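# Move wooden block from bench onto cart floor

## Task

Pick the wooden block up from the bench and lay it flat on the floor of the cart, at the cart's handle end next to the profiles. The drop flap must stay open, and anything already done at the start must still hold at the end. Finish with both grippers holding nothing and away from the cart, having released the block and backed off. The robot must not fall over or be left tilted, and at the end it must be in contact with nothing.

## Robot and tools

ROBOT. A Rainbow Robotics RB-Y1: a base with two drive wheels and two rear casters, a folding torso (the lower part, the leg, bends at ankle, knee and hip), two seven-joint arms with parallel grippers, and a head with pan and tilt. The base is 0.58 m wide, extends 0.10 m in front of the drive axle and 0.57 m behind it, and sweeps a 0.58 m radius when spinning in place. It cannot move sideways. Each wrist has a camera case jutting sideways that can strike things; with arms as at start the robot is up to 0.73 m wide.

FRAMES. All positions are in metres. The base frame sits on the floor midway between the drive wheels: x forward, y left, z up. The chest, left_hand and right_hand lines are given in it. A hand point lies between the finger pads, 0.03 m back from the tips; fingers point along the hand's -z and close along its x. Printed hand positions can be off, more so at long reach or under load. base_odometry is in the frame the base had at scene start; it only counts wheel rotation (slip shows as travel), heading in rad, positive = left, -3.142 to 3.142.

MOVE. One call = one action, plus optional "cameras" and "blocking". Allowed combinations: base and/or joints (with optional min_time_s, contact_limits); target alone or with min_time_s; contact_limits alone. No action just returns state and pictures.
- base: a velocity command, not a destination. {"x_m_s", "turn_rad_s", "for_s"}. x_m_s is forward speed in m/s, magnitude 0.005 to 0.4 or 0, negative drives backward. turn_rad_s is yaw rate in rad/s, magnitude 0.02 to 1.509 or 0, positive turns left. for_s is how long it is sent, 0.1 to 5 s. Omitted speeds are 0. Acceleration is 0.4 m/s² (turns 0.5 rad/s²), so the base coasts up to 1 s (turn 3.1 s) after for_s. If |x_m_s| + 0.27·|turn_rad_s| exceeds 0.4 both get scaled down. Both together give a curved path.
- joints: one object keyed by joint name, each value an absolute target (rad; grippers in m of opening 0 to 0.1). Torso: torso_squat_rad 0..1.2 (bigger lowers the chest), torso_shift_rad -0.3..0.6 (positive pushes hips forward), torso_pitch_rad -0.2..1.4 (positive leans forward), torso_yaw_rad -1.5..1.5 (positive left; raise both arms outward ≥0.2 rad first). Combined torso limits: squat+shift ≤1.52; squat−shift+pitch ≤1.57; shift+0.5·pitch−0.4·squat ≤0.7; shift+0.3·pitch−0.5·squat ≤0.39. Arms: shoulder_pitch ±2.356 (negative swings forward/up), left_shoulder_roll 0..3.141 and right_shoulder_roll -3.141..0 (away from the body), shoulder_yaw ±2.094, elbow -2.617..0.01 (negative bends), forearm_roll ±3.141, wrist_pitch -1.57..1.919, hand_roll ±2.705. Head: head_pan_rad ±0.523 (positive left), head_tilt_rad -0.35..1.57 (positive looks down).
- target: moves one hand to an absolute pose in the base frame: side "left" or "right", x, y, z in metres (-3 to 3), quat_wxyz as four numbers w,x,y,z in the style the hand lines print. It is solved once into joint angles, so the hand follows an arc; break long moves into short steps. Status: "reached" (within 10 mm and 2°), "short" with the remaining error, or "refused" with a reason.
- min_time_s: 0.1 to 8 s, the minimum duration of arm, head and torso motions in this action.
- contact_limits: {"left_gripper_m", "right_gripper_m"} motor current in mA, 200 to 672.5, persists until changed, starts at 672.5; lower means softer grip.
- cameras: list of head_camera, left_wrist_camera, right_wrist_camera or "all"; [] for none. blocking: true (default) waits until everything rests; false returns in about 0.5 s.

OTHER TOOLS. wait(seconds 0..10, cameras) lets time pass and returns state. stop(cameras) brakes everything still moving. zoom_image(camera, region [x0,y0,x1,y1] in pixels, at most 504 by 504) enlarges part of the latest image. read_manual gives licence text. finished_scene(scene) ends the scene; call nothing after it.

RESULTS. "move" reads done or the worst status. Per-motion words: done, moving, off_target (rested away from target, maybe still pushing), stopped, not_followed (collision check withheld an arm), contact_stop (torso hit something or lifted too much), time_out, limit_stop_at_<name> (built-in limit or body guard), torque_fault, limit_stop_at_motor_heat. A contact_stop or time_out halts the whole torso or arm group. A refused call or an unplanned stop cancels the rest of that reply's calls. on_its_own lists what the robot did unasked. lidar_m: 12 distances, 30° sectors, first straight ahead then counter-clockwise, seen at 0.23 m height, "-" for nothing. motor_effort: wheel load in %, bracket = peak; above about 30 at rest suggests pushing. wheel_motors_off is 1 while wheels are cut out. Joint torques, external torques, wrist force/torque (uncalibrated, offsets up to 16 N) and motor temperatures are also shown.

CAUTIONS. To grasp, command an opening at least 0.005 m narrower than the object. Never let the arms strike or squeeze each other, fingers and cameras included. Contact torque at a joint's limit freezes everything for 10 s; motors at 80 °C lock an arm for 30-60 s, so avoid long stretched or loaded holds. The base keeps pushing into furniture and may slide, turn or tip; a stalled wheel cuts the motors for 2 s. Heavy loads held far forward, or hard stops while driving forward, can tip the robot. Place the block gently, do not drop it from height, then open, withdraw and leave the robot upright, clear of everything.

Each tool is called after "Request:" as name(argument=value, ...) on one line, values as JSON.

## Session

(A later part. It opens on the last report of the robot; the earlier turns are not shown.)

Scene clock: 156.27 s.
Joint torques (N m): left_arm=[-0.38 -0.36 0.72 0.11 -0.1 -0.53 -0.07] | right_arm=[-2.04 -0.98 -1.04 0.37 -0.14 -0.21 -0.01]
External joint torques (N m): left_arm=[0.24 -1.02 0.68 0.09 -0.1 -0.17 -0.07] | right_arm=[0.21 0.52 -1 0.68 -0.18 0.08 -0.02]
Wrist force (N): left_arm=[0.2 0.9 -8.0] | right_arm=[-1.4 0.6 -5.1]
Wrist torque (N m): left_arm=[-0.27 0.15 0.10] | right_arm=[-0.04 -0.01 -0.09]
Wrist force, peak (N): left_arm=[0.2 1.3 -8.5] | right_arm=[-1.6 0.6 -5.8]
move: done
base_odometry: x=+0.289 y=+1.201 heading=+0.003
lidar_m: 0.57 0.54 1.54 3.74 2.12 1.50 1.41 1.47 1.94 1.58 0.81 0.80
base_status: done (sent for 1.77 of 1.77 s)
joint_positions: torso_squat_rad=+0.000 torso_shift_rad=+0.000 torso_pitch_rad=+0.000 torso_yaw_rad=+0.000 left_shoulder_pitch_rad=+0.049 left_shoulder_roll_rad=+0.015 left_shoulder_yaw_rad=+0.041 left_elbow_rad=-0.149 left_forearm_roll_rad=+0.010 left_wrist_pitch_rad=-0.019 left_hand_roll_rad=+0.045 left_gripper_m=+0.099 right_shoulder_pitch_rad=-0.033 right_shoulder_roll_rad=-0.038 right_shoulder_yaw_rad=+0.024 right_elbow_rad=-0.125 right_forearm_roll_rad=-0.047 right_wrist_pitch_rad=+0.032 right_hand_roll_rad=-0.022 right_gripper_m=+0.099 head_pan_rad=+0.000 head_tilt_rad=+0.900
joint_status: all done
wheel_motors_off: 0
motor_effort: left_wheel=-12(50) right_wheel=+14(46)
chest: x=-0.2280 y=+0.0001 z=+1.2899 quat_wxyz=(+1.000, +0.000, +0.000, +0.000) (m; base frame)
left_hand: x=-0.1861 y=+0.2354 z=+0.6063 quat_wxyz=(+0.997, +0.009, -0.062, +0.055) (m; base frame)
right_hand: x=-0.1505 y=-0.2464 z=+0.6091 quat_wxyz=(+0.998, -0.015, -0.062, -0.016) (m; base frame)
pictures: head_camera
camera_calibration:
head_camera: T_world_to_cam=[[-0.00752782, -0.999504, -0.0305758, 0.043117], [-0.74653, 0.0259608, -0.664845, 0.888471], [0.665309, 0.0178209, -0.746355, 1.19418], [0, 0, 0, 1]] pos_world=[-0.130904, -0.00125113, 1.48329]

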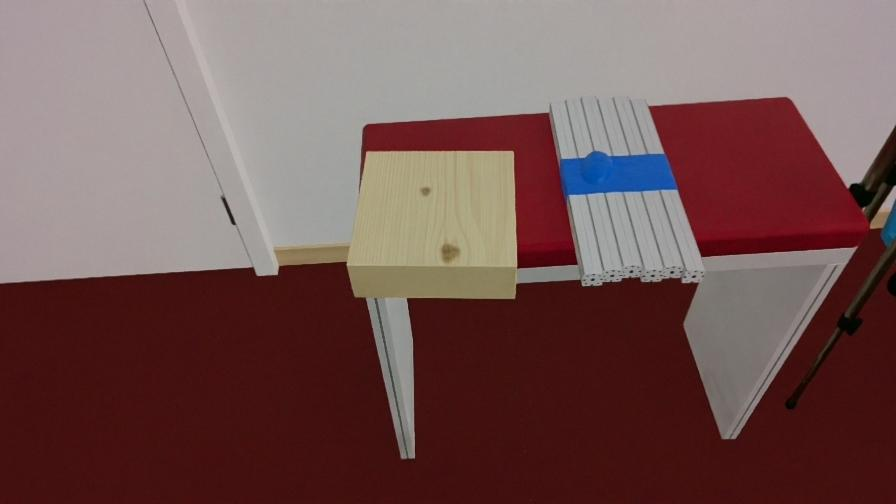

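Request:
move(joints={"torso_pitch_rad": 0.65, "left_gripper_m": 0.0, "right_gripper_m": 0.0, "head_tilt_rad": 0.6, "left_shoulder_roll_rad": 0.25, "right_shoulder_roll_rad": -0.25})

Request:
move(target={"side": "left", "x": 0.28, "y": 0.22, "z": 0.98, "quat_wxyz": [0.7071, 0, 0, -0.7071]})

Request:
move(target={"side": "right", "x": 0.28, "y": -0.22, "z": 0.98, "quat_wxyz": [0.7071, 0, 0, 0.7071]}, cameras=["all"])

Scene clock: 186.70 s.
Joint torques (N m): left_arm=[15.16 3.98 1.32 6.7 -0.08 0.6 0.01] | right_arm=[15.29 -4.49 -0.94 6.71 -0.18 0.95 -0.07]
External joint torques (N m): left_arm=[-1.91 -1.99 0.76 0.22 -0.1 -0.3 -0.02] | right_arm=[0.11 1.36 -0.4 0.76 -0.07 0.05 -0.05]
Wrist force (N): left_arm=[3.5 -0.7 -6.7] | right_arm=[2.6 2.2 -4.2]
Wrist torque (N m): left_arm=[-0.15 0.33 0.03] | right_arm=[-0.14 0.25 -0.12]
Wrist force, peak (N): left_arm=[0.2 0.9 -8.6] | right_arm=[-2.2 2.4 -5.2]
move: done
base_odometry: x=+0.289 y=+1.201 heading=+0.003
lidar_m: 0.56 0.54 1.53 3.74 2.14 1.49 1.41 1.47 1.94 1.59 0.80 0.81
base_status: not commanded
joint_positions: torso_squat_rad=+0.000 torso_shift_rad=+0.000 torso_pitch_rad=+0.650 torso_yaw_rad=+0.000 left_shoulder_pitch_rad=+0.049 left_shoulder_roll_rad=+0.250 left_shoulder_yaw_rad=+0.041 left_elbow_rad=-0.149 left_forearm_roll_rad=+0.010 left_wrist_pitch_rad=-0.019 left_hand_roll_rad=+0.045 left_gripper_m=+0.000 right_shoulder_pitch_rad=-0.033 right_shoulder_roll_rad=-0.250 right_shoulder_yaw_rad=+0.024 right_elbow_rad=-0.125 right_forearm_roll_rad=-0.047 right_wrist_pitch_rad=+0.032 right_hand_roll_rad=-0.022 right_gripper_m=+0.000 head_pan_rad=+0.000 head_tilt_rad=+0.600
joint_status: all done
wheel_motors_off: 0
motor_effort: left_wheel=-14(14) right_wheel=+14(16)
chest: x=-0.0407 y=+0.0001 z=+1.2268 quat_wxyz=(+0.948, +0.000, +0.319, +0.000) (m; base frame)
left_hand: x=-0.4079 y=+0.4126 z=+0.6778 quat_wxyz=(+0.958, +0.132, +0.254, +0.000) (m; base frame)
right_hand: x=-0.3764 y=-0.4067 z=+0.6555 quat_wxyz=(+0.959, -0.119, +0.255, +0.026) (m; base frame)
pictures: none

Scene clock: 189.47 s.
Joint torques (N m): left_arm=[-9.93 8.22 8.9 -2.66 -0.26 -0.61 -0.2] | right_arm=[15.84 -4.99 -0.83 6.95 -0.32 0.99 -0.12]
External joint torques (N m): left_arm=[1.35 -2.29 0.14 0.34 -0.29 -0.47 -0.2] | right_arm=[0.66 0.85 -0.28 1 -0.21 0.08 -0.09]
Wrist force (N): left_arm=[0.6 1.5 -8.0] | right_arm=[2.3 2.0 -4.0]
Wrist torque (N m): left_arm=[-0.32 0.19 0.19] | right_arm=[-0.12 0.16 -0.09]
Wrist force, peak (N): left_arm=[0.6 0.4 -8.4] | right_arm=[2.3 2.4 -4.5]
move: done
base_odometry: x=+0.289 y=+1.201 heading=+0.003
lidar_m: 0.56 0.54 1.54 3.75 2.13 1.50 1.41 1.47 1.94 1.58 0.80 0.79
base_status: not commanded
joint_positions: torso_squat_rad=+0.000 torso_shift_rad=+0.000 torso_pitch_rad=+0.650 torso_yaw_rad=+0.000 left_shoulder_pitch_rad=-1.068 left_shoulder_roll_rad=+1.300 left_shoulder_yaw_rad=-0.556 left_elbow_rad=-2.263 left_forearm_roll_rad=+1.234 left_wrist_pitch_rad=+1.635 left_hand_roll_rad=-0.418 left_gripper_m=+0.000 right_shoulder_pitch_rad=-0.033 right_shoulder_roll_rad=-0.250 right_shoulder_yaw_rad=+0.024 right_elbow_rad=-0.125 right_forearm_roll_rad=-0.047 right_wrist_pitch_rad=+0.032 right_hand_roll_rad=-0.022 right_gripper_m=+0.000 head_pan_rad=+0.000 head_tilt_rad=+0.600
joint_status: all done
wheel_motors_off: 0
motor_effort: left_wheel=-11(13) right_wheel=+10(15)
chest: x=-0.0408 y=+0.0001 z=+1.2268 quat_wxyz=(+0.948, +0.000, +0.319, +0.000) (m; base frame)
left_hand: x=+0.2799 y=+0.2199 z=+0.9806 quat_wxyz=(+0.707, +0.000, -0.002, -0.708) (m; base frame)
left_hand_status: reached (checked arc, planned for 2.4 s): 1 mm and 0.3 deg off.
right_hand: x=-0.3764 y=-0.4066 z=+0.6554 quat_wxyz=(+0.959, -0.119, +0.255, +0.026) (m; base frame)
pictures: none

Scene clock: 192.27 s.
Joint torques (N m): left_arm=[-9.93 8.63 9.2 -2.86 -0.14 -0.48 -0.13] | right_arm=[-12.24 -10.73 -7.13 -3.34 0.36 -0.28 -0.05]
External joint torques (N m): left_arm=[1.34 -1.89 0.44 0.15 -0.17 -0.35 -0.13] | right_arm=[-1.35 0.06 1.09 -0.07 0.13 -0.2 -0.05]
Wrist force (N): left_arm=[0.5 1.5 -7.7] | right_arm=[-1.2 1.1 -5.3]
Wrist torque (N m): left_arm=[-0.32 0.16 0.16] | right_arm=[-0.12 -0.05 -0.13]
Wrist force, peak (N): left_arm=[0.4 1.0 -9.0] | right_arm=[0.5 2.4 -5.6]
move: done
base_odometry: x=+0.289 y=+1.201 heading=+0.003
lidar_m: 0.56 0.54 1.54 3.75 2.13 1.50 1.41 1.47 1.94 1.60 0.80 0.81
base_status: not commanded
joint_positions: torso_squat_rad=+0.000 torso_shift_rad=+0.000 torso_pitch_rad=+0.650 torso_yaw_rad=+0.000 left_shoulder_pitch_rad=-1.068 left_shoulder_roll_rad=+1.300 left_shoulder_yaw_rad=-0.556 left_elbow_rad=-2.263 left_forearm_roll_rad=+1.234 left_wrist_pitch_rad=+1.635 left_hand_roll_rad=-0.418 left_gripper_m=+0.000 right_shoulder_pitch_rad=-0.997 right_shoulder_roll_rad=-1.218 right_shoulder_yaw_rad=+0.451 right_elbow_rad=-2.260 right_forearm_roll_rad=-1.191 right_wrist_pitch_rad=+1.729 right_hand_roll_rad=+0.452 right_gripper_m=+0.000 head_pan_rad=+0.000 head_tilt_rad=+0.600
joint_status: all done
wheel_motors_off: 0
motor_effort: left_wheel=-10(12) right_wheel=+12(21)
chest: x=-0.0408 y=+0.0001 z=+1.2268 quat_wxyz=(+0.948, +0.000, +0.319, +0.000) (m; base frame)
left_hand: x=+0.2799 y=+0.2198 z=+0.9806 quat_wxyz=(+0.706, +0.000, -0.002, -0.708) (m; base frame)
right_hand: x=+0.2799 y=-0.2200 z=+0.9801 quat_wxyz=(+0.707, +0.000, +0.000, +0.707) (m; base frame)
right_hand_status: reached (checked arc, planned for 2.5 s): 0 mm and 0.1 deg off.
pictures: head_camera, left_wrist_camera, right_wrist_camera
camera_calibration:
head_camera: T_world_to_cam=[[-0.017647, -0.999502, -0.0261766, 0.0367778], [-0.929191, 0.0260612, -0.368681, 0.648617], [0.369179, 0.017817, -0.929187, 1.18463], [0, 0, 0, 1]] pos_world=[0.165997, -0.00125082, 1.34084]
left_wrist_camera: T_world_to_cam=[[0.0251333, -0.999667, -0.00579437, 0.217867], [-0.889246, -0.0250046, 0.456746, -0.164398], [-0.456738, -0.00632692, -0.889579, 1.07398], [0, 0, 0, 1]] pos_world=[0.338862, 0.220479, 1.03174]
right_wrist_camera: T_world_to_cam=[[0.0293545, -0.999207, -0.0269102, -0.202859], [-0.861588, -0.0389419, 0.506111, -0.236389], [-0.506758, 0.00832882, -0.862048, 1.06078], [0, 0, 0, 1]] pos_world=[0.339844, -0.220739, 1.02863]

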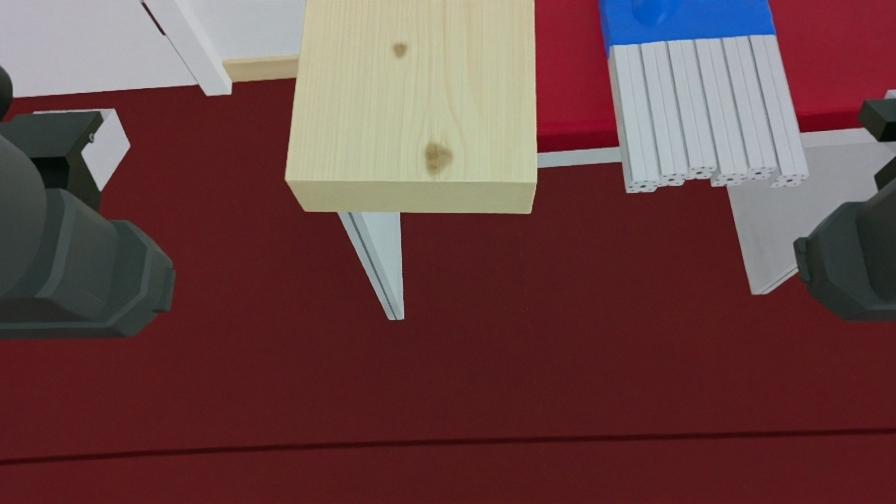

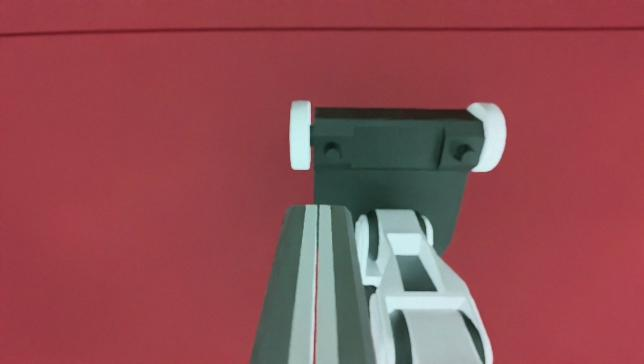

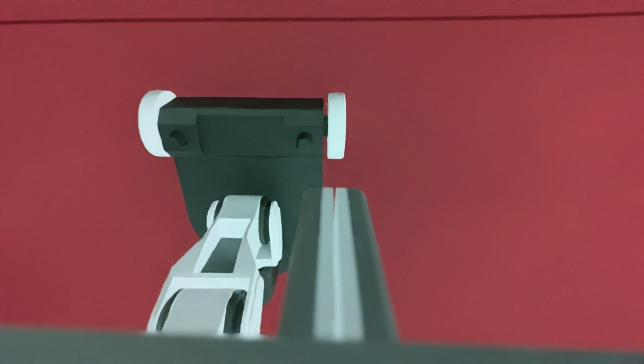

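Request:
move(base={"x_m_s": 0.1, "for_s": 1.7}, joints={"head_tilt_rad": 0.5})

Request:
move(target={"side": "left", "x": 0.39, "y": 0.2, "z": 0.9, "quat_wxyz": [0.7071, 0, 0, -0.7071]})

Request:
move(target={"side": "right", "x": 0.39, "y": -0.11, "z": 0.9, "quat_wxyz": [0.7071, 0, 0, 0.7071]}, cameras=["all"])

Scene clock: 198.80 s.
Joint torques (N m): left_arm=[-9.74 8.52 9.5 -2.84 -0.12 -0.42 -0.21] | right_arm=[-12.43 -10.5 -7.22 -3.36 0.26 -0.24 0.01]
External joint torques (N m): left_arm=[1.53 -2 0.75 0.17 -0.15 -0.28 -0.21] | right_arm=[-1.55 0.29 0.99 -0.09 0.03 -0.16 0.01]
Wrist force (N): left_arm=[0.3 1.4 -7.0] | right_arm=[-0.7 0.8 -4.9]
Wrist torque (N m): left_arm=[-0.34 0.12 0.18] | right_arm=[-0.08 0.04 -0.13]
Wrist force, peak (N): left_arm=[0.7 1.8 -8.5] | right_arm=[-1.1 1.0 -5.5]
move: done
base_odometry: x=+0.459 y=+1.201 heading=+0.002
lidar_m: 0.61 0.38 1.31 3.16 2.39 1.69 1.59 1.64 2.15 1.04 0.68 0.78
base_status: done (sent for 1.7 of 1.7 s)
joint_positions: torso_squat_rad=+0.000 torso_shift_rad=+0.000 torso_pitch_rad=+0.650 torso_yaw_rad=+0.000 left_shoulder_pitch_rad=-1.068 left_shoulder_roll_rad=+1.300 left_shoulder_yaw_rad=-0.556 left_elbow_rad=-2.263 left_forearm_roll_rad=+1.234 left_wrist_pitch_rad=+1.635 left_hand_roll_rad=-0.418 left_gripper_m=+0.000 right_shoulder_pitch_rad=-0.997 right_shoulder_roll_rad=-1.218 right_shoulder_yaw_rad=+0.451 right_elbow_rad=-2.260 right_forearm_roll_rad=-1.191 right_wrist_pitch_rad=+1.729 right_hand_roll_rad=+0.452 right_gripper_m=+0.000 head_pan_rad=+0.000 head_tilt_rad=+0.500
joint_status: all done
wheel_motors_off: 0
motor_effort: left_wheel=-6(21) right_wheel=+5(33)
chest: x=-0.0406 y=+0.0001 z=+1.2268 quat_wxyz=(+0.948, +0.000, +0.319, +0.000) (m; base frame)
left_hand: x=+0.2799 y=+0.2198 z=+0.9804 quat_wxyz=(+0.706, +0.000, -0.002, -0.708) (m; base frame)
right_hand: x=+0.2800 y=-0.2200 z=+0.9800 quat_wxyz=(+0.707, +0.000, +0.000, +0.707) (m; base frame)
pictures: none

Scene clock: 200.17 s.
Joint torques (N m): left_arm=[-15.04 8.44 9.56 -3.94 -0.07 -0.33 0.03] | right_arm=[-11.84 -10.68 -7.42 -3.56 0.15 -0.05 0]
External joint torques (N m): left_arm=[1.82 -1.19 0.47 0.57 -0.11 -0.18 0.03] | right_arm=[-0.96 0.11 0.79 -0.3 -0.08 0.03 0]
Wrist force (N): left_arm=[0.2 1.1 -7.5] | right_arm=[-0.5 0.6 -4.9]
Wrist torque (N m): left_arm=[-0.30 0.15 0.17] | right_arm=[-0.06 0.06 -0.11]
Wrist force, peak (N): left_arm=[0.8 1.3 -8.3] | right_arm=[-0.8 0.4 -5.4]
move: done
base_odometry: x=+0.459 y=+1.201 heading=+0.002
lidar_m: 0.62 0.37 1.30 3.16 2.38 1.68 1.58 1.64 2.16 1.03 0.68 0.79
base_status: not commanded
joint_positions: torso_squat_rad=+0.000 torso_shift_rad=+0.000 torso_pitch_rad=+0.650 torso_yaw_rad=+0.000 left_shoulder_pitch_rad=-1.262 left_shoulder_roll_rad=+0.951 left_shoulder_yaw_rad=-0.695 left_elbow_rad=-1.607 left_forearm_roll_rad=+1.036 left_wrist_pitch_rad=+1.559 left_hand_roll_rad=-0.752 left_gripper_m=+0.000 right_shoulder_pitch_rad=-0.997 right_shoulder_roll_rad=-1.218 right_shoulder_yaw_rad=+0.451 right_elbow_rad=-2.260 right_forearm_roll_rad=-1.191 right_wrist_pitch_rad=+1.729 right_hand_roll_rad=+0.452 right_gripper_m=+0.000 head_pan_rad=+0.000 head_tilt_rad=+0.500
joint_status: all done
wheel_motors_off: 0
motor_effort: left_wheel=-6(7) right_wheel=+7(8)
chest: x=-0.0407 y=+0.0001 z=+1.2268 quat_wxyz=(+0.948, +0.000, +0.319, +0.000) (m; base frame)
left_hand: x=+0.3898 y=+0.1999 z=+0.9004 quat_wxyz=(+0.707, +0.000, -0.001, -0.707) (m; base frame)
left_hand_status: reached (checked arc, planned for 1.0 s): 0 mm and 0.1 deg off.
right_hand: x=+0.2800 y=-0.2200 z=+0.9800 quat_wxyz=(+0.707, +0.000, +0.000, +0.707) (m; base frame)
pictures: none

Scene clock: 201.57 s.
Joint torques (N m): left_arm=[-15.17 7.97 9.64 -4.19 -0.03 -0.43 0.02] | right_arm=[-19.52 -7.05 -7.04 -5.25 0.03 0.04 0.06]
External joint torques (N m): left_arm=[1.69 -1.66 0.54 0.32 -0.07 -0.28 0.02] | right_arm=[-1.27 -0.67 0.6 -0.03 -0.19 0.12 0.06]
Wrist force (N): left_arm=[1.2 0.9 -8.3] | right_arm=[-0.8 0.8 -5.2]
Wrist torque (N m): left_arm=[-0.26 0.22 0.18] | right_arm=[-0.08 0.03 -0.09]
Wrist force, peak (N): left_arm=[1.2 0.9 -8.3] | right_arm=[-1.6 1.0 -5.8]
move: done
base_odometry: x=+0.459 y=+1.201 heading=+0.002
lidar_m: 0.61 0.38 1.30 3.17 2.38 1.68 1.59 1.64 2.14 1.05 0.68 0.79
base_status: not commanded
joint_positions: torso_squat_rad=+0.000 torso_shift_rad=+0.000 torso_pitch_rad=+0.650 torso_yaw_rad=+0.000 left_shoulder_pitch_rad=-1.262 left_shoulder_roll_rad=+0.952 left_shoulder_yaw_rad=-0.695 left_elbow_rad=-1.607 left_forearm_roll_rad=+1.036 left_wrist_pitch_rad=+1.559 left_hand_roll_rad=-0.752 left_gripper_m=+0.000 right_shoulder_pitch_rad=-1.364 right_shoulder_roll_rad=-0.695 right_shoulder_yaw_rad=+0.718 right_elbow_rad=-1.520 right_forearm_roll_rad=-0.906 right_wrist_pitch_rad=+1.662 right_hand_roll_rad=+0.642 right_gripper_m=+0.000 head_pan_rad=+0.000 head_tilt_rad=+0.500
joint_status: all done
wheel_motors_off: 0
motor_effort: left_wheel=-6(8) right_wheel=+4(9)
chest: x=-0.0407 y=+0.0001 z=+1.2268 quat_wxyz=(+0.948, +0.000, +0.319, +0.000) (m; base frame)
left_hand: x=+0.3898 y=+0.2000 z=+0.9004 quat_wxyz=(+0.707, +0.000, -0.001, -0.707) (m; base frame)
right_hand: x=+0.3898 y=-0.1098 z=+0.9000 quat_wxyz=(+0.707, +0.000, +0.000, +0.707) (m; base frame)
right_hand_status: reached (checked arc, planned for 1.1 s): 0 mm and 0.0 deg off.
pictures: head_camera, left_wrist_camera, right_wrist_camera
camera_calibration:
head_camera: T_world_to_cam=[[-0.0148573, -0.999504, -0.0277629, 0.0387765], [-0.887784, 0.0259607, -0.459528, 0.769304], [0.46002, 0.0178201, -0.887729, 1.11878], [0, 0, 0, 1]] pos_world=[0.168892, -0.00115112, 1.34776]
left_wrist_camera: T_world_to_cam=[[0.0270387, -0.999599, -0.00841598, 0.196372], [-0.888674, -0.0278917, 0.45769, -0.0311166], [-0.457741, -0.00489626, -0.889072, 1.05239], [0, 0, 0, 1]] pos_world=[0.44876, 0.200578, 0.951545]
right_wrist_camera: T_world_to_cam=[[0.0291322, -0.999219, -0.0266865, -0.0983484], [-0.861368, -0.0386407, 0.506509, -0.0971819], [-0.507145, 0.0082312, -0.861821, 1.04642], [0, 0, 0, 1]] pos_world=[0.449842, -0.11064, 0.948425]

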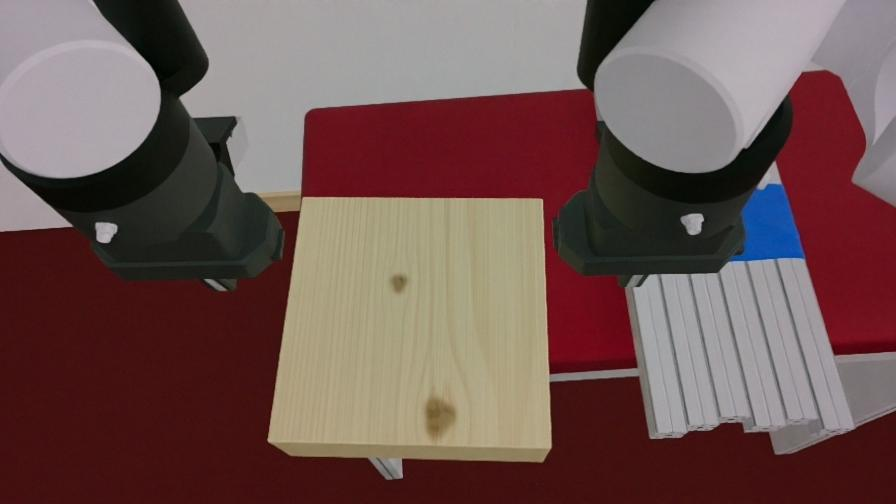

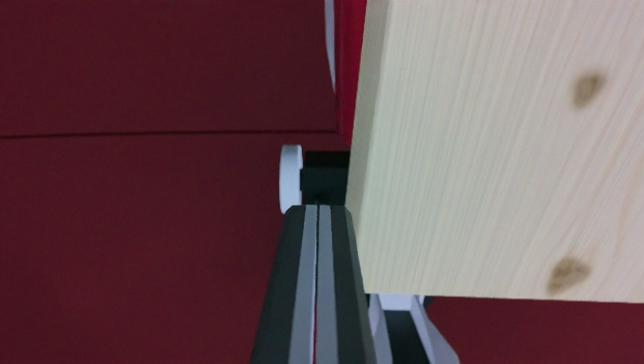

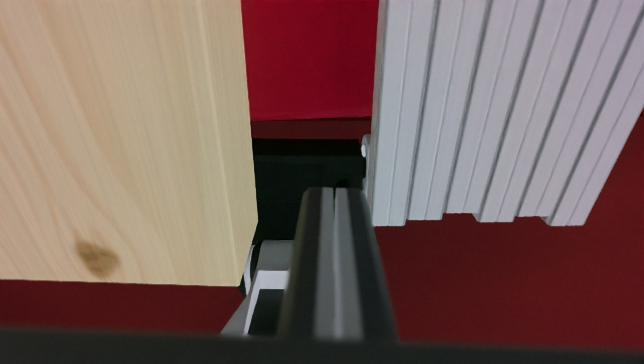

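Request:
move(target={"side": "left", "x": 0.39, "y": 0.19, "z": 0.803, "quat_wxyz": [0.7071, 0, 0, -0.7071]})

Request:
move(target={"side": "right", "x": 0.39, "y": -0.107, "z": 0.803, "quat_wxyz": [0.7071, 0, 0, 0.7071]}, min_time_s=2, cameras=["all"])

Scene clock: 206.80 s.
Joint torques (N m): left_arm=[-15.25 7.19 8.52 -4.87 -0.04 -0.28 -0.12] | right_arm=[-19.41 -6.62 -6.76 -5.72 0.13 0.04 -0.07]
External joint torques (N m): left_arm=[1.71 -1.22 0.95 0.2 -0.09 -0.13 -0.12] | right_arm=[-1.16 -0.23 0.88 -0.5 -0.09 0.13 -0.07]
Wrist force (N): left_arm=[0.9 1.4 -7.0] | right_arm=[-0.9 1.3 -5.2]
Wrist torque (N m): left_arm=[-0.29 0.21 0.16] | right_arm=[-0.16 0.00 -0.08]
Wrist force, peak (N): left_arm=[0.6 0.0 -9.3] | right_arm=[-0.9 0.7 -6.0]
move: done
base_odometry: x=+0.459 y=+1.201 heading=+0.002
lidar_m: 0.61 0.37 1.29 3.16 2.40 1.68 1.58 1.64 2.16 1.04 0.68 0.78
base_status: not commanded
joint_positions: torso_squat_rad=+0.000 torso_shift_rad=+0.000 torso_pitch_rad=+0.650 torso_yaw_rad=+0.000 left_shoulder_pitch_rad=-1.218 left_shoulder_roll_rad=+0.774 left_shoulder_yaw_rad=-0.781 left_elbow_rad=-1.306 left_forearm_roll_rad=+0.903 left_wrist_pitch_rad=+1.337 left_hand_roll_rad=-0.854 left_gripper_m=+0.000 right_shoulder_pitch_rad=-1.364 right_shoulder_roll_rad=-0.696 right_shoulder_yaw_rad=+0.718 right_elbow_rad=-1.520 right_forearm_roll_rad=-0.906 right_wrist_pitch_rad=+1.662 right_hand_roll_rad=+0.642 right_gripper_m=+0.000 head_pan_rad=+0.000 head_tilt_rad=+0.500
joint_status: all done
wheel_motors_off: 0
motor_effort: left_wheel=-5(7) right_wheel=+8(8)
chest: x=-0.0407 y=+0.0001 z=+1.2268 quat_wxyz=(+0.948, +0.000, +0.319, +0.000) (m; base frame)
left_hand: x=+0.3894 y=+0.1900 z=+0.8036 quat_wxyz=(+0.707, +0.001, -0.001, -0.707) (m; base frame)
left_hand_status: reached (checked arc, planned for 0.6 s): 1 mm and 0.1 deg off.
right_hand: x=+0.3899 y=-0.1099 z=+0.9000 quat_wxyz=(+0.707, +0.000, +0.000, +0.707) (m; base frame)
pictures: none

Scene clock: 209.13 s.
Joint torques (N m): left_arm=[-15.64 7.34 8.98 -4.86 -0.07 -0.26 -0.27] | right_arm=[-17.3 -3.84 -4.62 -5.31 0.41 -0.25 0.21]
External joint torques (N m): left_arm=[1.33 -1.07 1.41 0.21 -0.12 -0.11 -0.27] | right_arm=[0.63 1.54 1.58 0.2 0.19 -0.16 0.21]
Wrist force (N): left_arm=[0.5 1.6 -7.1] | right_arm=[-0.5 0.8 -4.9]
Wrist torque (N m): left_arm=[-0.31 0.17 0.18] | right_arm=[-0.07 0.01 -0.13]
Wrist force, peak (N): left_arm=[1.2 1.6 -8.2] | right_arm=[-0.8 0.7 -5.9]
move: done
base_odometry: x=+0.459 y=+1.201 heading=+0.002
lidar_m: 0.61 0.37 1.29 3.18 2.39 1.67 1.58 1.63 2.16 1.04 0.68 0.79
base_status: not commanded
joint_positions: torso_squat_rad=+0.000 torso_shift_rad=+0.000 torso_pitch_rad=+0.650 torso_yaw_rad=+0.000 left_shoulder_pitch_rad=-1.218 left_shoulder_roll_rad=+0.774 left_shoulder_yaw_rad=-0.781 left_elbow_rad=-1.306 left_forearm_roll_rad=+0.903 left_wrist_pitch_rad=+1.337 left_hand_roll_rad=-0.854 left_gripper_m=+0.000 right_shoulder_pitch_rad=-1.303 right_shoulder_roll_rad=-0.563 right_shoulder_yaw_rad=+0.791 right_elbow_rad=-1.212 right_forearm_roll_rad=-0.791 right_wrist_pitch_rad=+1.401 right_hand_roll_rad=+0.760 right_gripper_m=+0.000 head_pan_rad=+0.000 head_tilt_rad=+0.500
joint_status: all done
wheel_motors_off: 0
motor_effort: left_wheel=-5(6) right_wheel=+6(8)
chest: x=-0.0407 y=+0.0001 z=+1.2268 quat_wxyz=(+0.948, +0.000, +0.319, +0.000) (m; base frame)
left_hand: x=+0.3894 y=+0.1900 z=+0.8036 quat_wxyz=(+0.707, +0.001, -0.001, -0.707) (m; base frame)
right_hand: x=+0.3895 y=-0.1073 z=+0.8038 quat_wxyz=(+0.707, -0.001, -0.001, +0.707) (m; base frame)
right_hand_status: reached (checked arc, planned for 2.0 s): 1 mm and 0.2 deg off.
pictures: head_camera, left_wrist_camera, right_wrist_camera
camera_calibration:
head_camera: T_world_to_cam=[[-0.0149467, -0.999502, -0.0278074, 0.0387519], [-0.887783, 0.0260606, -0.459523, 0.7693], [0.460019, 0.0178186, -0.88773, 1.11878], [0, 0, 0, 1]] pos_world=[0.168892, -0.00125082, 1.34776]
left_wrist_camera: T_world_to_cam=[[0.0269845, -0.999596, -0.00893837, 0.186043], [-0.88888, -0.0280846, 0.457279, 0.0130342], [-0.457345, -0.00439428, -0.889279, 0.965998], [0, 0, 0, 1]] pos_world=[0.44836, 0.190578, 0.854744]
right_wrist_camera: T_world_to_cam=[[0.0286825, -0.999237, -0.0265234, -0.0983377], [-0.862945, -0.0381445, 0.503856, -0.0458588], [-0.504483, 0.00843639, -0.863381, 0.963574], [0, 0, 0, 1]] pos_world=[0.449353, -0.108141, 0.852429]

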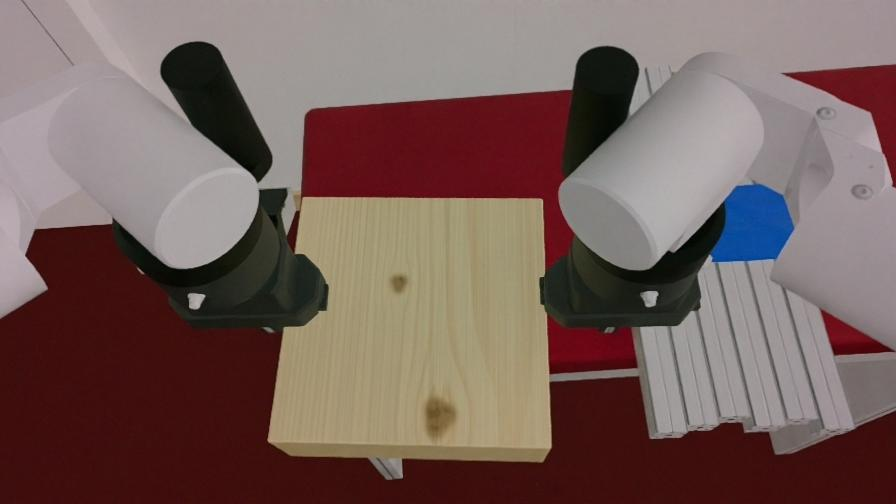

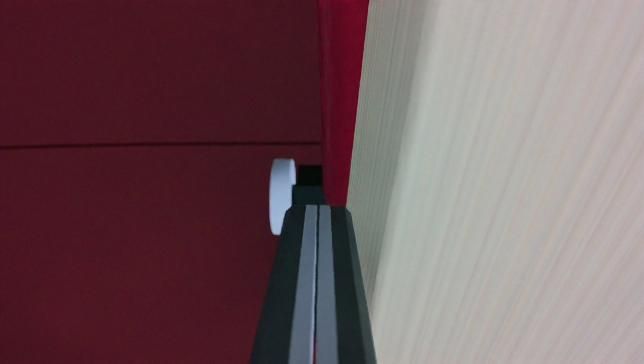

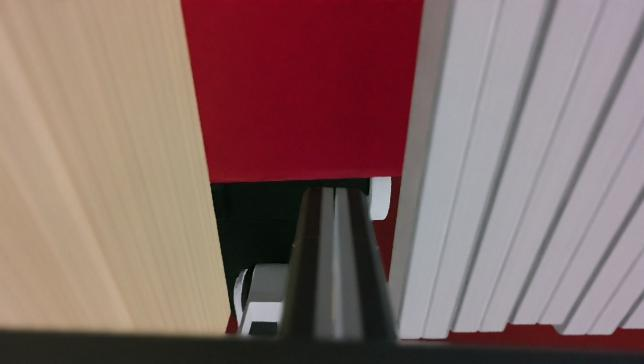

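Request:
move(target={"side": "left", "x": 0.39, "y": 0.168, "z": 0.803, "quat_wxyz": [0.7071, 0, 0, -0.7071]}, min_time_s=1)

Request:
move(target={"side": "right", "x": 0.39, "y": -0.086, "z": 0.803, "quat_wxyz": [0.7071, 0, 0, 0.7071]}, min_time_s=1, cameras=["all"])

Scene clock: 213.07 s.
Joint torques (N m): left_arm=[-17.47 1.29 7.69 -6.28 0.79 -1.68 0.29] | right_arm=[-17.37 -3.8 -4.62 -5.49 0.4 0 0.19]
External joint torques (N m): left_arm=[-0.1 -6.29 0.26 -1.04 0.74 -1.53 0.29] | right_arm=[0.56 1.58 1.58 0.01 0.18 0.09 0.19]
Wrist force (N): left_arm=[-6.0 -0.5 -5.6] | right_arm=[-0.8 0.5 -5.1]
Wrist torque (N m): left_arm=[-0.32 0.40 0.04] | right_arm=[-0.06 0.00 -0.12]
Wrist force, peak (N): left_arm=[-9.9 0.0 -3.7] | right_arm=[-1.2 0.8 -5.6]
move: done
base_odometry: x=+0.459 y=+1.201 heading=+0.002
lidar_m: 0.61 0.38 1.29 3.16 2.40 1.68 1.58 1.65 2.15 1.03 0.68 0.78
base_status: not commanded
joint_positions: torso_squat_rad=+0.000 torso_shift_rad=+0.000 torso_pitch_rad=+0.650 torso_yaw_rad=+0.000 left_shoulder_pitch_rad=-1.244 left_shoulder_roll_rad=+0.728 left_shoulder_yaw_rad=-0.796 left_elbow_rad=-1.290 left_forearm_roll_rad=+0.883 left_wrist_pitch_rad=+1.353 left_hand_roll_rad=-0.822 left_gripper_m=+0.000 right_shoulder_pitch_rad=-1.303 right_shoulder_roll_rad=-0.563 right_shoulder_yaw_rad=+0.791 right_elbow_rad=-1.211 right_forearm_roll_rad=-0.791 right_wrist_pitch_rad=+1.401 right_hand_roll_rad=+0.760 right_gripper_m=+0.000 head_pan_rad=+0.000 head_tilt_rad=+0.500
joint_status: all done
wheel_motors_off: 0
motor_effort: left_wheel=-5(6) right_wheel=+3(8)
chest: x=-0.0407 y=+0.0001 z=+1.2268 quat_wxyz=(+0.948, +0.000, +0.319, +0.000) (m; base frame)
left_hand: x=+0.3896 y=+0.1693 z=+0.8037 quat_wxyz=(+0.707, +0.001, +0.000, -0.707) (m; base frame)
left_hand_status: reached (checked arc, planned for 1.0 s): 1 mm and 0.1 deg off.
right_hand: x=+0.3895 y=-0.1072 z=+0.8038 quat_wxyz=(+0.707, -0.001, -0.001, +0.707) (m; base frame)
pictures: none

Scene clock: 214.40 s.
Joint torques (N m): left_arm=[-17.61 1.4 7.76 -6.28 0.91 -1.74 0.29] | right_arm=[-20.79 -2.68 -4.23 -5.31 0.53 -0.13 -0.22]
External joint torques (N m): left_arm=[-0.24 -6.18 0.33 -1.04 0.86 -1.59 0.29] | right_arm=[-2.41 1.9 1.68 0.27 0.31 -0.04 -0.22]
Wrist force (N): left_arm=[-6.3 -0.4 -4.9] | right_arm=[-0.9 0.8 -5.3]
Wrist torque (N m): left_arm=[-0.35 0.32 -0.02] | right_arm=[-0.09 -0.02 0.07]
Wrist force, peak (N): left_arm=[-7.2 -0.3 -5.6] | right_arm=[-0.1 0.4 -5.6]
move: done
base_odometry: x=+0.459 y=+1.201 heading=+0.002
lidar_m: 0.62 0.37 1.31 3.17 2.38 1.66 1.58 1.65 2.17 1.04 0.68 0.78
base_status: not commanded
joint_positions: torso_squat_rad=+0.000 torso_shift_rad=+0.000 torso_pitch_rad=+0.650 torso_yaw_rad=+0.000 left_shoulder_pitch_rad=-1.244 left_shoulder_roll_rad=+0.728 left_shoulder_yaw_rad=-0.796 left_elbow_rad=-1.290 left_forearm_roll_rad=+0.883 left_wrist_pitch_rad=+1.353 left_hand_roll_rad=-0.822 left_gripper_m=+0.000 right_shoulder_pitch_rad=-1.337 right_shoulder_roll_rad=-0.505 right_shoulder_yaw_rad=+0.804 right_elbow_rad=-1.156 right_forearm_roll_rad=-0.778 right_wrist_pitch_rad=+1.401 right_hand_roll_rad=+0.745 right_gripper_m=+0.000 head_pan_rad=+0.000 head_tilt_rad=+0.500
joint_status: all done
wheel_motors_off: 0
motor_effort: left_wheel=-4(6) right_wheel=+4(8)
chest: x=-0.0407 y=+0.0001 z=+1.2268 quat_wxyz=(+0.948, +0.000, +0.319, +0.000) (m; base frame)
left_hand: x=+0.3896 y=+0.1692 z=+0.8037 quat_wxyz=(+0.707, +0.001, +0.000, -0.707) (m; base frame)
right_hand: x=+0.3899 y=-0.0862 z=+0.8029 quat_wxyz=(+0.707, +0.000, +0.000, +0.707) (m; base frame)
right_hand_status: reached (checked arc, planned for 1.0 s): 0 mm and 0.0 deg off.
pictures: head_camera, left_wrist_camera, right_wrist_camera
camera_calibration:
head_camera: T_world_to_cam=[[-0.0148127, -0.999502, -0.0278522, 0.0388892], [-0.887785, 0.0259622, -0.459525, 0.769301], [0.46002, 0.01792, -0.887728, 1.11877], [0, 0, 0, 1]] pos_world=[0.168892, -0.00115137, 1.34776]
left_wrist_camera: T_world_to_cam=[[0.0267472, -0.9996, -0.0091846, 0.165562], [-0.888415, -0.0279821, 0.458187, 0.0116678], [-0.45826, -0.00409549, -0.888809, 0.966093], [0, 0, 0, 1]] pos_world=[0.448659, 0.169779, 0.854846]
right_wrist_camera: T_world_to_cam=[[0.0285173, -0.999246, -0.0263488, -0.0773733], [-0.861204, -0.0379425, 0.506841, -0.0473876], [-0.507459, 0.00823796, -0.861637, 0.962525], [0, 0, 0, 1]] pos_world=[0.449838, -0.0870422, 0.851326]

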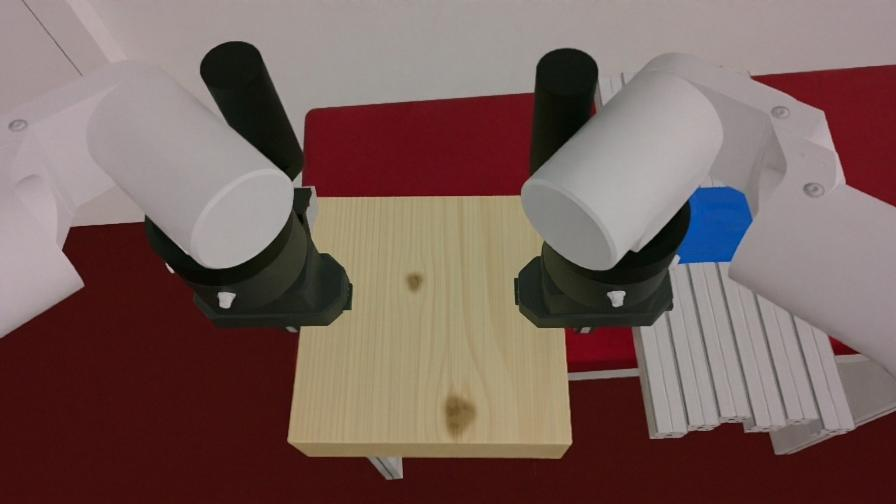

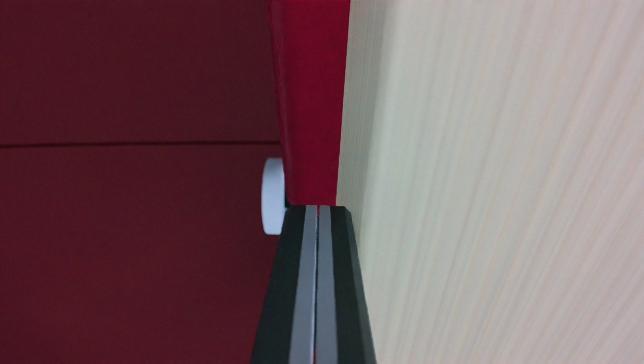

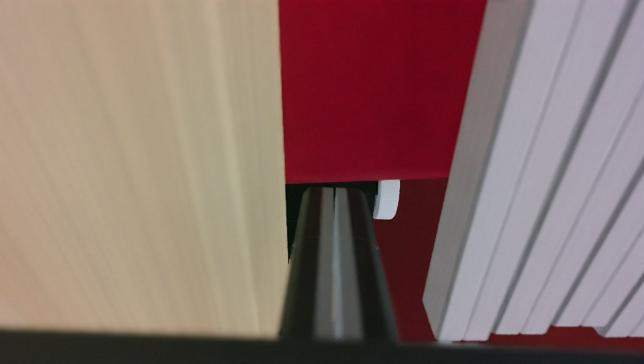

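Request:
move(joints={"left_shoulder_pitch_rad": -1.254, "left_shoulder_roll_rad": 0.710, "left_shoulder_yaw_rad": -0.802, "left_elbow_rad": -1.284, "left_forearm_roll_rad": 0.875, "left_wrist_pitch_rad": 1.359, "left_hand_roll_rad": -0.810, "right_shoulder_pitch_rad": -1.350, "right_shoulder_roll_rad": -0.483, "right_shoulder_yaw_rad": 0.809, "right_elbow_rad": -1.135, "right_forearm_roll_rad": -0.773, "right_wrist_pitch_rad": 1.401, "right_hand_roll_rad": 0.739}, min_time_s=1, cameras=["head_camera"])

Scene clock: 218.60 s.
Joint torques (N m): left_arm=[-19.28 -3.96 8.16 -9.03 2.45 -3.41 0.38] | right_arm=[-22.93 3.19 -4.52 -8.13 -0.92 -2.18 -0.37]
External joint torques (N m): left_arm=[-1.77 -11.27 0.8 -3.74 2.41 -3.27 0.38] | right_arm=[-4.4 7.5 1.29 -2.53 -1.14 -2.1 -0.37]
Wrist force (N): left_arm=[-15.0 -0.2 -3.6] | right_arm=[-11.8 3.4 -0.9]
Wrist torque (N m): left_arm=[-0.37 0.59 -0.04] | right_arm=[-0.03 0.01 0.13]
Wrist force, peak (N): left_arm=[-16.5 -0.6 -4.3] | right_arm=[-12.4 3.6 -1.2]
move: done
base_odometry: x=+0.459 y=+1.201 heading=+0.002
lidar_m: 0.62 0.37 1.30 3.16 2.39 1.67 1.58 1.64 2.16 1.04 0.68 0.78
base_status: not commanded
joint_positions: torso_squat_rad=+0.000 torso_shift_rad=+0.000 torso_pitch_rad=+0.650 torso_yaw_rad=+0.000 left_shoulder_pitch_rad=-1.253 left_shoulder_roll_rad=+0.712 left_shoulder_yaw_rad=-0.802 left_elbow_rad=-1.283 left_forearm_roll_rad=+0.874 left_wrist_pitch_rad=+1.360 left_hand_roll_rad=-0.810 left_gripper_m=+0.000 right_shoulder_pitch_rad=-1.349 right_shoulder_roll_rad=-0.485 right_shoulder_yaw_rad=+0.809 right_elbow_rad=-1.134 right_forearm_roll_rad=-0.773 right_wrist_pitch_rad=+1.402 right_hand_roll_rad=+0.739 right_gripper_m=+0.000 head_pan_rad=+0.000 head_tilt_rad=+0.500
joint_status: all done
wheel_motors_off: 0
motor_effort: left_wheel=-4(5) right_wheel=+5(7)
chest: x=-0.0408 y=+0.0001 z=+1.2268 quat_wxyz=(+0.948, +0.000, +0.319, +0.000) (m; base frame)
left_hand: x=+0.3894 y=+0.1632 z=+0.8036 quat_wxyz=(+0.707, +0.002, +0.002, -0.707) (m; base frame)
right_hand: x=+0.3899 y=-0.0795 z=+0.8025 quat_wxyz=(+0.708, +0.000, +0.001, +0.707) (m; base frame)
pictures: head_camera
camera_calibration:
head_camera: T_world_to_cam=[[-0.0148104, -0.999502, -0.0278519, 0.0388884], [-0.887744, 0.0259616, -0.459605, 0.769401], [0.460099, 0.0179185, -0.887687, 1.11871], [0, 0, 0, 1]] pos_world=[0.168892, -0.00115137, 1.34776]

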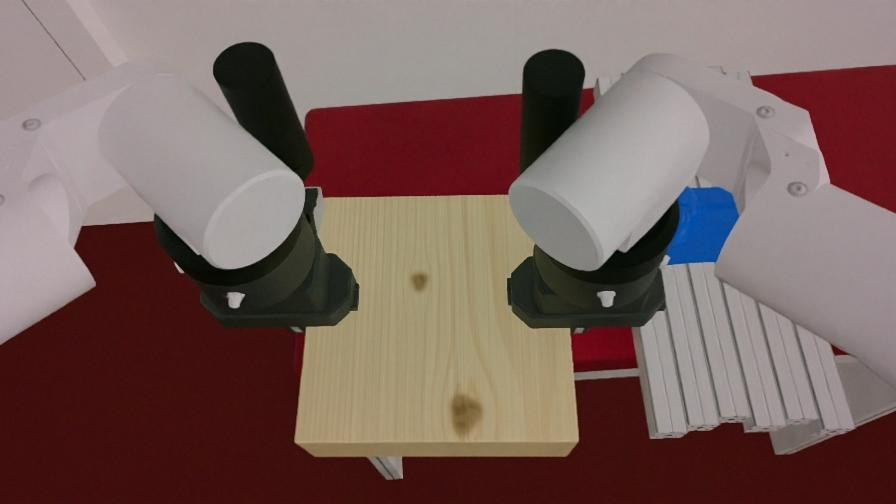

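Request:
move(joints={"left_shoulder_pitch_rad": -1.261, "left_shoulder_roll_rad": 0.697, "left_shoulder_yaw_rad": -0.806, "left_elbow_rad": -1.279, "left_forearm_roll_rad": 0.869, "left_wrist_pitch_rad": 1.364, "left_hand_roll_rad": -0.801, "right_shoulder_pitch_rad": -1.360, "right_shoulder_roll_rad": -0.466, "right_shoulder_yaw_rad": 0.813, "right_elbow_rad": -1.118, "right_forearm_roll_rad": -0.769, "right_wrist_pitch_rad": 1.401, "right_hand_roll_rad": 0.734}, min_time_s=1)

Scene clock: 223.60 s.
Joint torques (N m): left_arm=[-22.86 -16.48 9.01 -15.82 6.41 -7.56 0.7] | right_arm=[-27.44 19.05 -5.54 -15.56 -4.47 -7.74 -0.69]
External joint torques (N m): left_arm=[-5.27 -23.64 1.69 -10.52 6.37 -7.43 0.7] | right_arm=[-8.8 23.22 0.18 -9.97 -4.7 -7.67 -0.69]
Wrist force (N): left_arm=[-38.5 -1.1 -1.5] | right_arm=[-38.6 7.6 6.1]
Wrist torque (N m): left_arm=[-0.36 0.76 -0.30] | right_arm=[-0.01 0.04 0.42]
Wrist force, peak (N): left_arm=[-39.0 -1.9 -2.0] | right_arm=[-39.5 7.7 6.7]
move: done
base_odometry: x=+0.459 y=+1.201 heading=+0.002
lidar_m: 0.62 0.37 1.30 3.17 2.39 1.66 1.59 1.64 2.15 1.05 0.68 0.80
base_status: not commanded
joint_positions: torso_squat_rad=+0.000 torso_shift_rad=+0.000 torso_pitch_rad=+0.649 torso_yaw_rad=+0.000 left_shoulder_pitch_rad=-1.259 left_shoulder_roll_rad=+0.703 left_shoulder_yaw_rad=-0.806 left_elbow_rad=-1.276 left_forearm_roll_rad=+0.867 left_wrist_pitch_rad=+1.366 left_hand_roll_rad=-0.801 left_gripper_m=+0.000 right_shoulder_pitch_rad=-1.358 right_shoulder_roll_rad=-0.472 right_shoulder_yaw_rad=+0.813 right_elbow_rad=-1.116 right_forearm_roll_rad=-0.768 right_wrist_pitch_rad=+1.403 right_hand_roll_rad=+0.734 right_gripper_m=+0.000 head_pan_rad=+0.000 head_tilt_rad=+0.500
joint_status: all done
wheel_motors_off: 0
motor_effort: left_wheel=-5(5) right_wheel=+7(7)
chest: x=-0.0411 y=+0.0001 z=+1.2269 quat_wxyz=(+0.948, +0.000, +0.319, +0.000) (m; base frame)
left_hand: x=+0.3892 y=+0.1607 z=+0.8035 quat_wxyz=(+0.708, +0.004, +0.004, -0.706) (m; base frame)
right_hand: x=+0.3900 y=-0.0770 z=+0.8020 quat_wxyz=(+0.709, -0.003, +0.004, +0.705) (m; base frame)
pictures: none

Request:
move(joints={"left_shoulder_pitch_rad": -1.265, "left_shoulder_roll_rad": 0.689, "left_shoulder_yaw_rad": -0.809, "left_elbow_rad": -1.276, "left_forearm_roll_rad": 0.866, "left_wrist_pitch_rad": 1.367, "left_hand_roll_rad": -0.795, "right_shoulder_pitch_rad": -1.366, "right_shoulder_roll_rad": -0.456, "right_shoulder_yaw_rad": 0.815, "right_elbow_rad": -1.109, "right_forearm_roll_rad": -0.767, "right_wrist_pitch_rad": 1.401, "right_hand_roll_rad": 0.732}, min_time_s=1)

Request:
move(joints={"torso_pitch_rad": 0.6}, min_time_s=2, cameras=["all"])

Scene clock: 228.47 s.
Joint torques (N m): left_arm=[-24.54 -25.16 9.08 -20.19 9.03 -10.02 0.71] | right_arm=[-30.72 28.36 -6.73 -20.47 -6.9 -11.02 -0.75]
External joint torques (N m): left_arm=[-6.9 -32.23 1.79 -14.89 9 -9.89 0.71] | right_arm=[-12.02 32.45 -1.05 -14.9 -7.13 -10.96 -0.75]
Wrist force (N): left_arm=[-53.5 -0.4 0.8] | right_arm=[-55.7 9.2 8.6]
Wrist torque (N m): left_arm=[-0.34 0.78 -0.41] | right_arm=[0.02 0.04 0.58]
Wrist force, peak (N): left_arm=[-54.8 -0.2 1.5] | right_arm=[-56.2 9.4 8.4]
move: done
base_odometry: x=+0.459 y=+1.201 heading=+0.002
lidar_m: 0.61 0.37 1.30 3.18 2.39 1.68 1.58 1.65 2.17 1.05 0.69 0.78
base_status: not commanded
joint_positions: torso_squat_rad=+0.000 torso_shift_rad=+0.000 torso_pitch_rad=+0.649 torso_yaw_rad=+0.000 left_shoulder_pitch_rad=-1.263 left_shoulder_roll_rad=+0.697 left_shoulder_yaw_rad=-0.809 left_elbow_rad=-1.272 left_forearm_roll_rad=+0.864 left_wrist_pitch_rad=+1.369 left_hand_roll_rad=-0.795 left_gripper_m=-0.001 right_shoulder_pitch_rad=-1.363 right_shoulder_roll_rad=-0.464 right_shoulder_yaw_rad=+0.815 right_elbow_rad=-1.105 right_forearm_roll_rad=-0.765 right_wrist_pitch_rad=+1.404 right_hand_roll_rad=+0.732 right_gripper_m=+0.000 head_pan_rad=+0.000 head_tilt_rad=+0.500
joint_status: all done
wheel_motors_off: 0
motor_effort: left_wheel=-5(5) right_wheel=+6(7)
chest: x=-0.0412 y=+0.0001 z=+1.2270 quat_wxyz=(+0.948, +0.000, +0.319, +0.000) (m; base frame)
left_hand: x=+0.3889 y=+0.1591 z=+0.8034 quat_wxyz=(+0.709, +0.005, +0.006, -0.705) (m; base frame)
right_hand: x=+0.3901 y=-0.0754 z=+0.8019 quat_wxyz=(+0.709, -0.004, +0.006, +0.705) (m; base frame)
pictures: none

Scene clock: 230.77 s.
Joint torques (N m): left_arm=[-28.18 -22.01 12.71 -21.99 8.96 -9.73 0.66] | right_arm=[-32.6 26.92 -8.82 -23.56 -7.89 -8.97 -0.82]
External joint torques (N m): left_arm=[-9.8 -29.29 5.13 -16.8 9 -9.54 0.66] | right_arm=[-13.2 31.37 -2.9 -18.09 -8.19 -8.85 -0.82]
Wrist force (N): left_arm=[-50.7 1.3 -17.8] | right_arm=[-49.3 0.4 -16.1]
Wrist torque (N m): left_arm=[-0.23 0.77 -0.34] | right_arm=[-0.14 0.29 0.53]
Wrist force, peak (N): left_arm=[-54.0 0.4 1.6] | right_arm=[-55.9 9.2 9.0]
move: done
base_odometry: x=+0.459 y=+1.201 heading=+0.002
lidar_m: 0.63 0.37 1.30 3.18 2.41 1.67 1.58 1.64 2.16 1.04 0.67 0.78
base_status: not commanded
joint_positions: torso_squat_rad=+0.000 torso_shift_rad=+0.000 torso_pitch_rad=+0.601 torso_yaw_rad=+0.000 left_shoulder_pitch_rad=-1.262 left_shoulder_roll_rad=+0.696 left_shoulder_yaw_rad=-0.810 left_elbow_rad=-1.272 left_forearm_roll_rad=+0.864 left_wrist_pitch_rad=+1.369 left_hand_roll_rad=-0.795 left_gripper_m=-0.001 right_shoulder_pitch_rad=-1.363 right_shoulder_roll_rad=-0.464 right_shoulder_yaw_rad=+0.816 right_elbow_rad=-1.105 right_forearm_roll_rad=-0.765 right_wrist_pitch_rad=+1.403 right_hand_roll_rad=+0.732 right_gripper_m=+0.000 head_pan_rad=+0.000 head_tilt_rad=+0.500
joint_status: all done
wheel_motors_off: 0
motor_effort: left_wheel=-4(5) right_wheel=+6(9)
chest: x=-0.0530 y=+0.0001 z=+1.2358 quat_wxyz=(+0.955, +0.000, +0.296, +0.000) (m; base frame)
left_hand: x=+0.3966 y=+0.1590 z=+0.8329 quat_wxyz=(+0.709, +0.021, -0.011, -0.705) (m; base frame)
right_hand: x=+0.3983 y=-0.0755 z=+0.8316 quat_wxyz=(+0.709, -0.021, -0.011, +0.705) (m; base frame)
pictures: head_camera, left_wrist_camera, right_wrist_camera
camera_calibration:
head_camera: T_world_to_cam=[[-0.0134728, -0.999504, -0.0284631, 0.0397819], [-0.864065, 0.0259629, -0.50271, 0.817173], [0.503199, 0.0178211, -0.863987, 1.10527], [0, 0, 0, 1]] pos_world=[0.150454, -0.00115112, 1.36687]
left_wrist_camera: T_world_to_cam=[[0.0335232, -0.999184, -0.0225196, 0.16372], [-0.907624, -0.0398696, 0.417887, 0.0472954], [-0.418444, 0.00643044, -0.90822, 0.993792], [0, 0, 0, 1]] pos_world=[0.453284, 0.159081, 0.886504]
right_wrist_camera: T_world_to_cam=[[0.023704, -0.999655, -0.0113424, -0.0766768], [-0.88368, -0.0262567, 0.467355, -0.011615], [-0.467491, -0.00105511, -0.883997, 0.993515], [0, 0, 0, 1]] pos_world=[0.456013, -0.075907, 0.882823]

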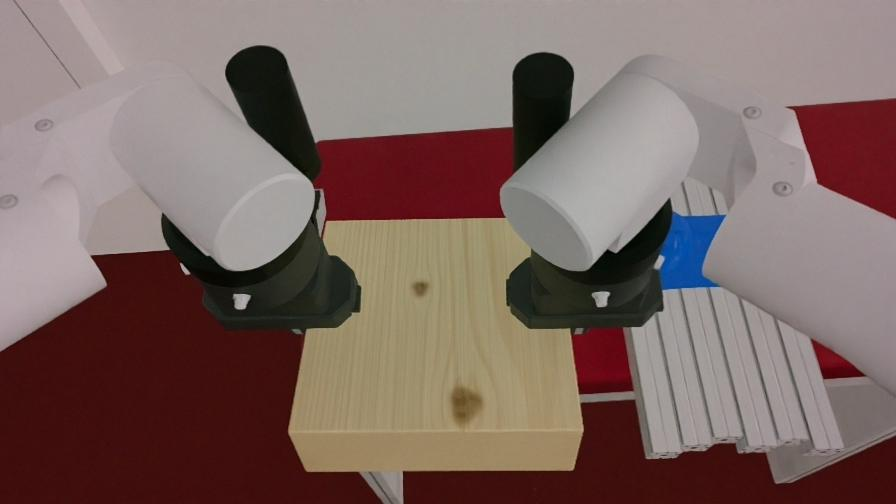

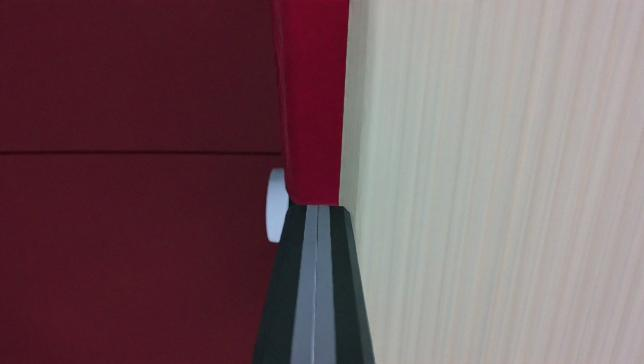

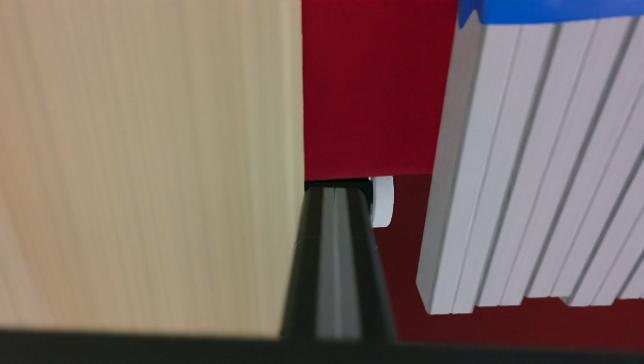

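Request:
move(joints={"torso_pitch_rad": 0.54}, min_time_s=1)

Request:
move(base={"x_m_s": -0.15, "for_s": 3.4}, cameras=["head_camera"])

Scene clock: 240.33 s.
Joint torques (N m): left_arm=[-29.13 -21.7 13.47 -21.81 9.14 -9.75 0.68] | right_arm=[-33.76 26.01 -9.46 -23.62 -7.83 -9.01 -0.66]
External joint torques (N m): left_arm=[-9.87 -29.24 5.55 -16.78 9.26 -9.48 0.68] | right_arm=[-13.56 30.89 -3.25 -18.28 -8.21 -8.81 -0.66]
Wrist force (N): left_arm=[-49.5 -0.1 -17.0] | right_arm=[-49.4 1.5 -16.3]
Wrist torque (N m): left_arm=[-0.15 0.96 -0.35] | right_arm=[-0.16 0.29 0.55]
Wrist force, peak (N): left_arm=[-50.4 0.8 -18.0] | right_arm=[-50.1 0.9 -17.1]
move: done
base_odometry: x=+0.459 y=+1.201 heading=+0.002
lidar_m: 0.61 0.37 1.30 3.17 2.40 1.68 1.59 1.65 2.15 1.04 0.69 0.80
base_status: not commanded
joint_positions: torso_squat_rad=+0.000 torso_shift_rad=+0.000 torso_pitch_rad=+0.541 torso_yaw_rad=+0.000 left_shoulder_pitch_rad=-1.262 left_shoulder_roll_rad=+0.696 left_shoulder_yaw_rad=-0.810 left_elbow_rad=-1.272 left_forearm_roll_rad=+0.864 left_wrist_pitch_rad=+1.369 left_hand_roll_rad=-0.795 left_gripper_m=-0.001 right_shoulder_pitch_rad=-1.363 right_shoulder_roll_rad=-0.464 right_shoulder_yaw_rad=+0.816 right_elbow_rad=-1.105 right_forearm_roll_rad=-0.765 right_wrist_pitch_rad=+1.403 right_hand_roll_rad=+0.732 right_gripper_m=+0.000 head_pan_rad=+0.000 head_tilt_rad=+0.500
joint_status: all done
wheel_motors_off: 0
motor_effort: left_wheel=-5(5) right_wheel=+6(8)
chest: x=-0.0685 y=+0.0001 z=+1.2458 quat_wxyz=(+0.964, +0.000, +0.267, +0.000) (m; base frame)
left_hand: x=+0.4043 y=+0.1590 z=+0.8705 quat_wxyz=(+0.708, +0.042, -0.032, -0.704) (m; base frame)
right_hand: x=+0.4061 y=-0.0755 z=+0.8694 quat_wxyz=(+0.708, -0.042, -0.032, +0.704) (m; base frame)
pictures: none

Scene clock: 244.67 s.
Joint torques (N m): left_arm=[-29.85 -21.37 13.83 -22.2 8.98 -9.62 0.66] | right_arm=[-34.59 26.12 -9.97 -23.97 -7.88 -9.11 -0.77]
External joint torques (N m): left_arm=[-10.6 -28.91 5.92 -17.17 9.09 -9.34 0.66] | right_arm=[-14.4 30.99 -3.76 -18.63 -8.26 -8.9 -0.77]
Wrist force (N): left_arm=[-49.4 0.8 -17.4] | right_arm=[-49.8 1.0 -16.2]
Wrist torque (N m): left_arm=[-0.22 0.93 -0.34] | right_arm=[-0.15 0.27 0.57]
Wrist force, peak (N): left_arm=[-50.5 0.6 -17.2] | right_arm=[-50.0 1.7 -17.2]
move: done
base_odometry: x=-0.051 y=+1.200 heading=+0.001
lidar_m: 0.87 1.51 1.98 4.42 1.63 1.13 1.07 1.12 1.50 3.50 1.25 1.06
base_status: done (sent for 3.4 of 3.4 s)
joint_positions: torso_squat_rad=+0.000 torso_shift_rad=+0.000 torso_pitch_rad=+0.541 torso_yaw_rad=+0.000 left_shoulder_pitch_rad=-1.262 left_shoulder_roll_rad=+0.696 left_shoulder_yaw_rad=-0.810 left_elbow_rad=-1.272 left_forearm_roll_rad=+0.864 left_wrist_pitch_rad=+1.369 left_hand_roll_rad=-0.795 left_gripper_m=-0.001 right_shoulder_pitch_rad=-1.362 right_shoulder_roll_rad=-0.464 right_shoulder_yaw_rad=+0.816 right_elbow_rad=-1.104 right_forearm_roll_rad=-0.765 right_wrist_pitch_rad=+1.403 right_hand_roll_rad=+0.732 right_gripper_m=+0.000 head_pan_rad=+0.000 head_tilt_rad=+0.500
joint_status: not commanded
wheel_motors_off: 0
motor_effort: left_wheel=-10(25) right_wheel=+10(33)
chest: x=-0.0685 y=+0.0001 z=+1.2458 quat_wxyz=(+0.964, +0.000, +0.267, +0.000) (m; base frame)
left_hand: x=+0.4042 y=+0.1590 z=+0.8704 quat_wxyz=(+0.708, +0.042, -0.032, -0.704) (m; base frame)
right_hand: x=+0.4060 y=-0.0755 z=+0.8692 quat_wxyz=(+0.708, -0.042, -0.032, +0.704) (m; base frame)
pictures: head_camera
camera_calibration:
head_camera: T_world_to_cam=[[-0.0117427, -0.999504, -0.0292186, 0.0409175], [-0.832356, 0.0259633, -0.553633, 0.874416], [0.554117, 0.0178191, -0.832248, 1.08566], [0, 0, 0, 1]] pos_world=[0.12672, -0.00115111, 1.38884]

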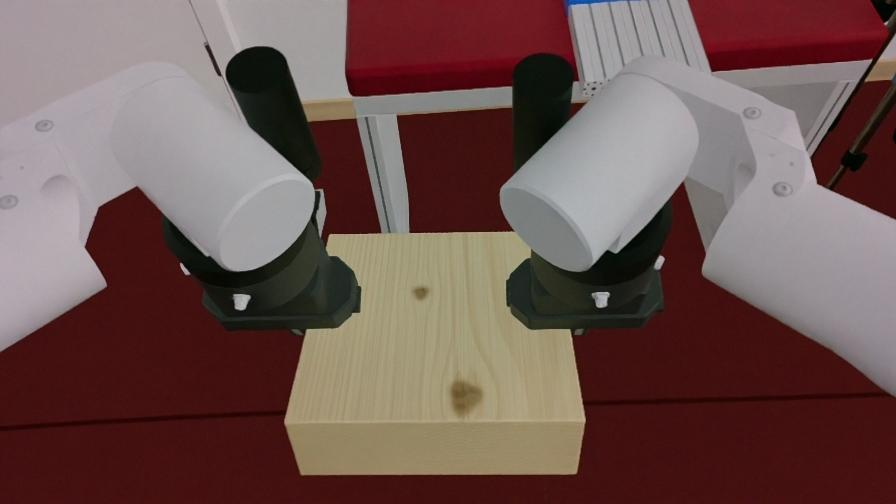

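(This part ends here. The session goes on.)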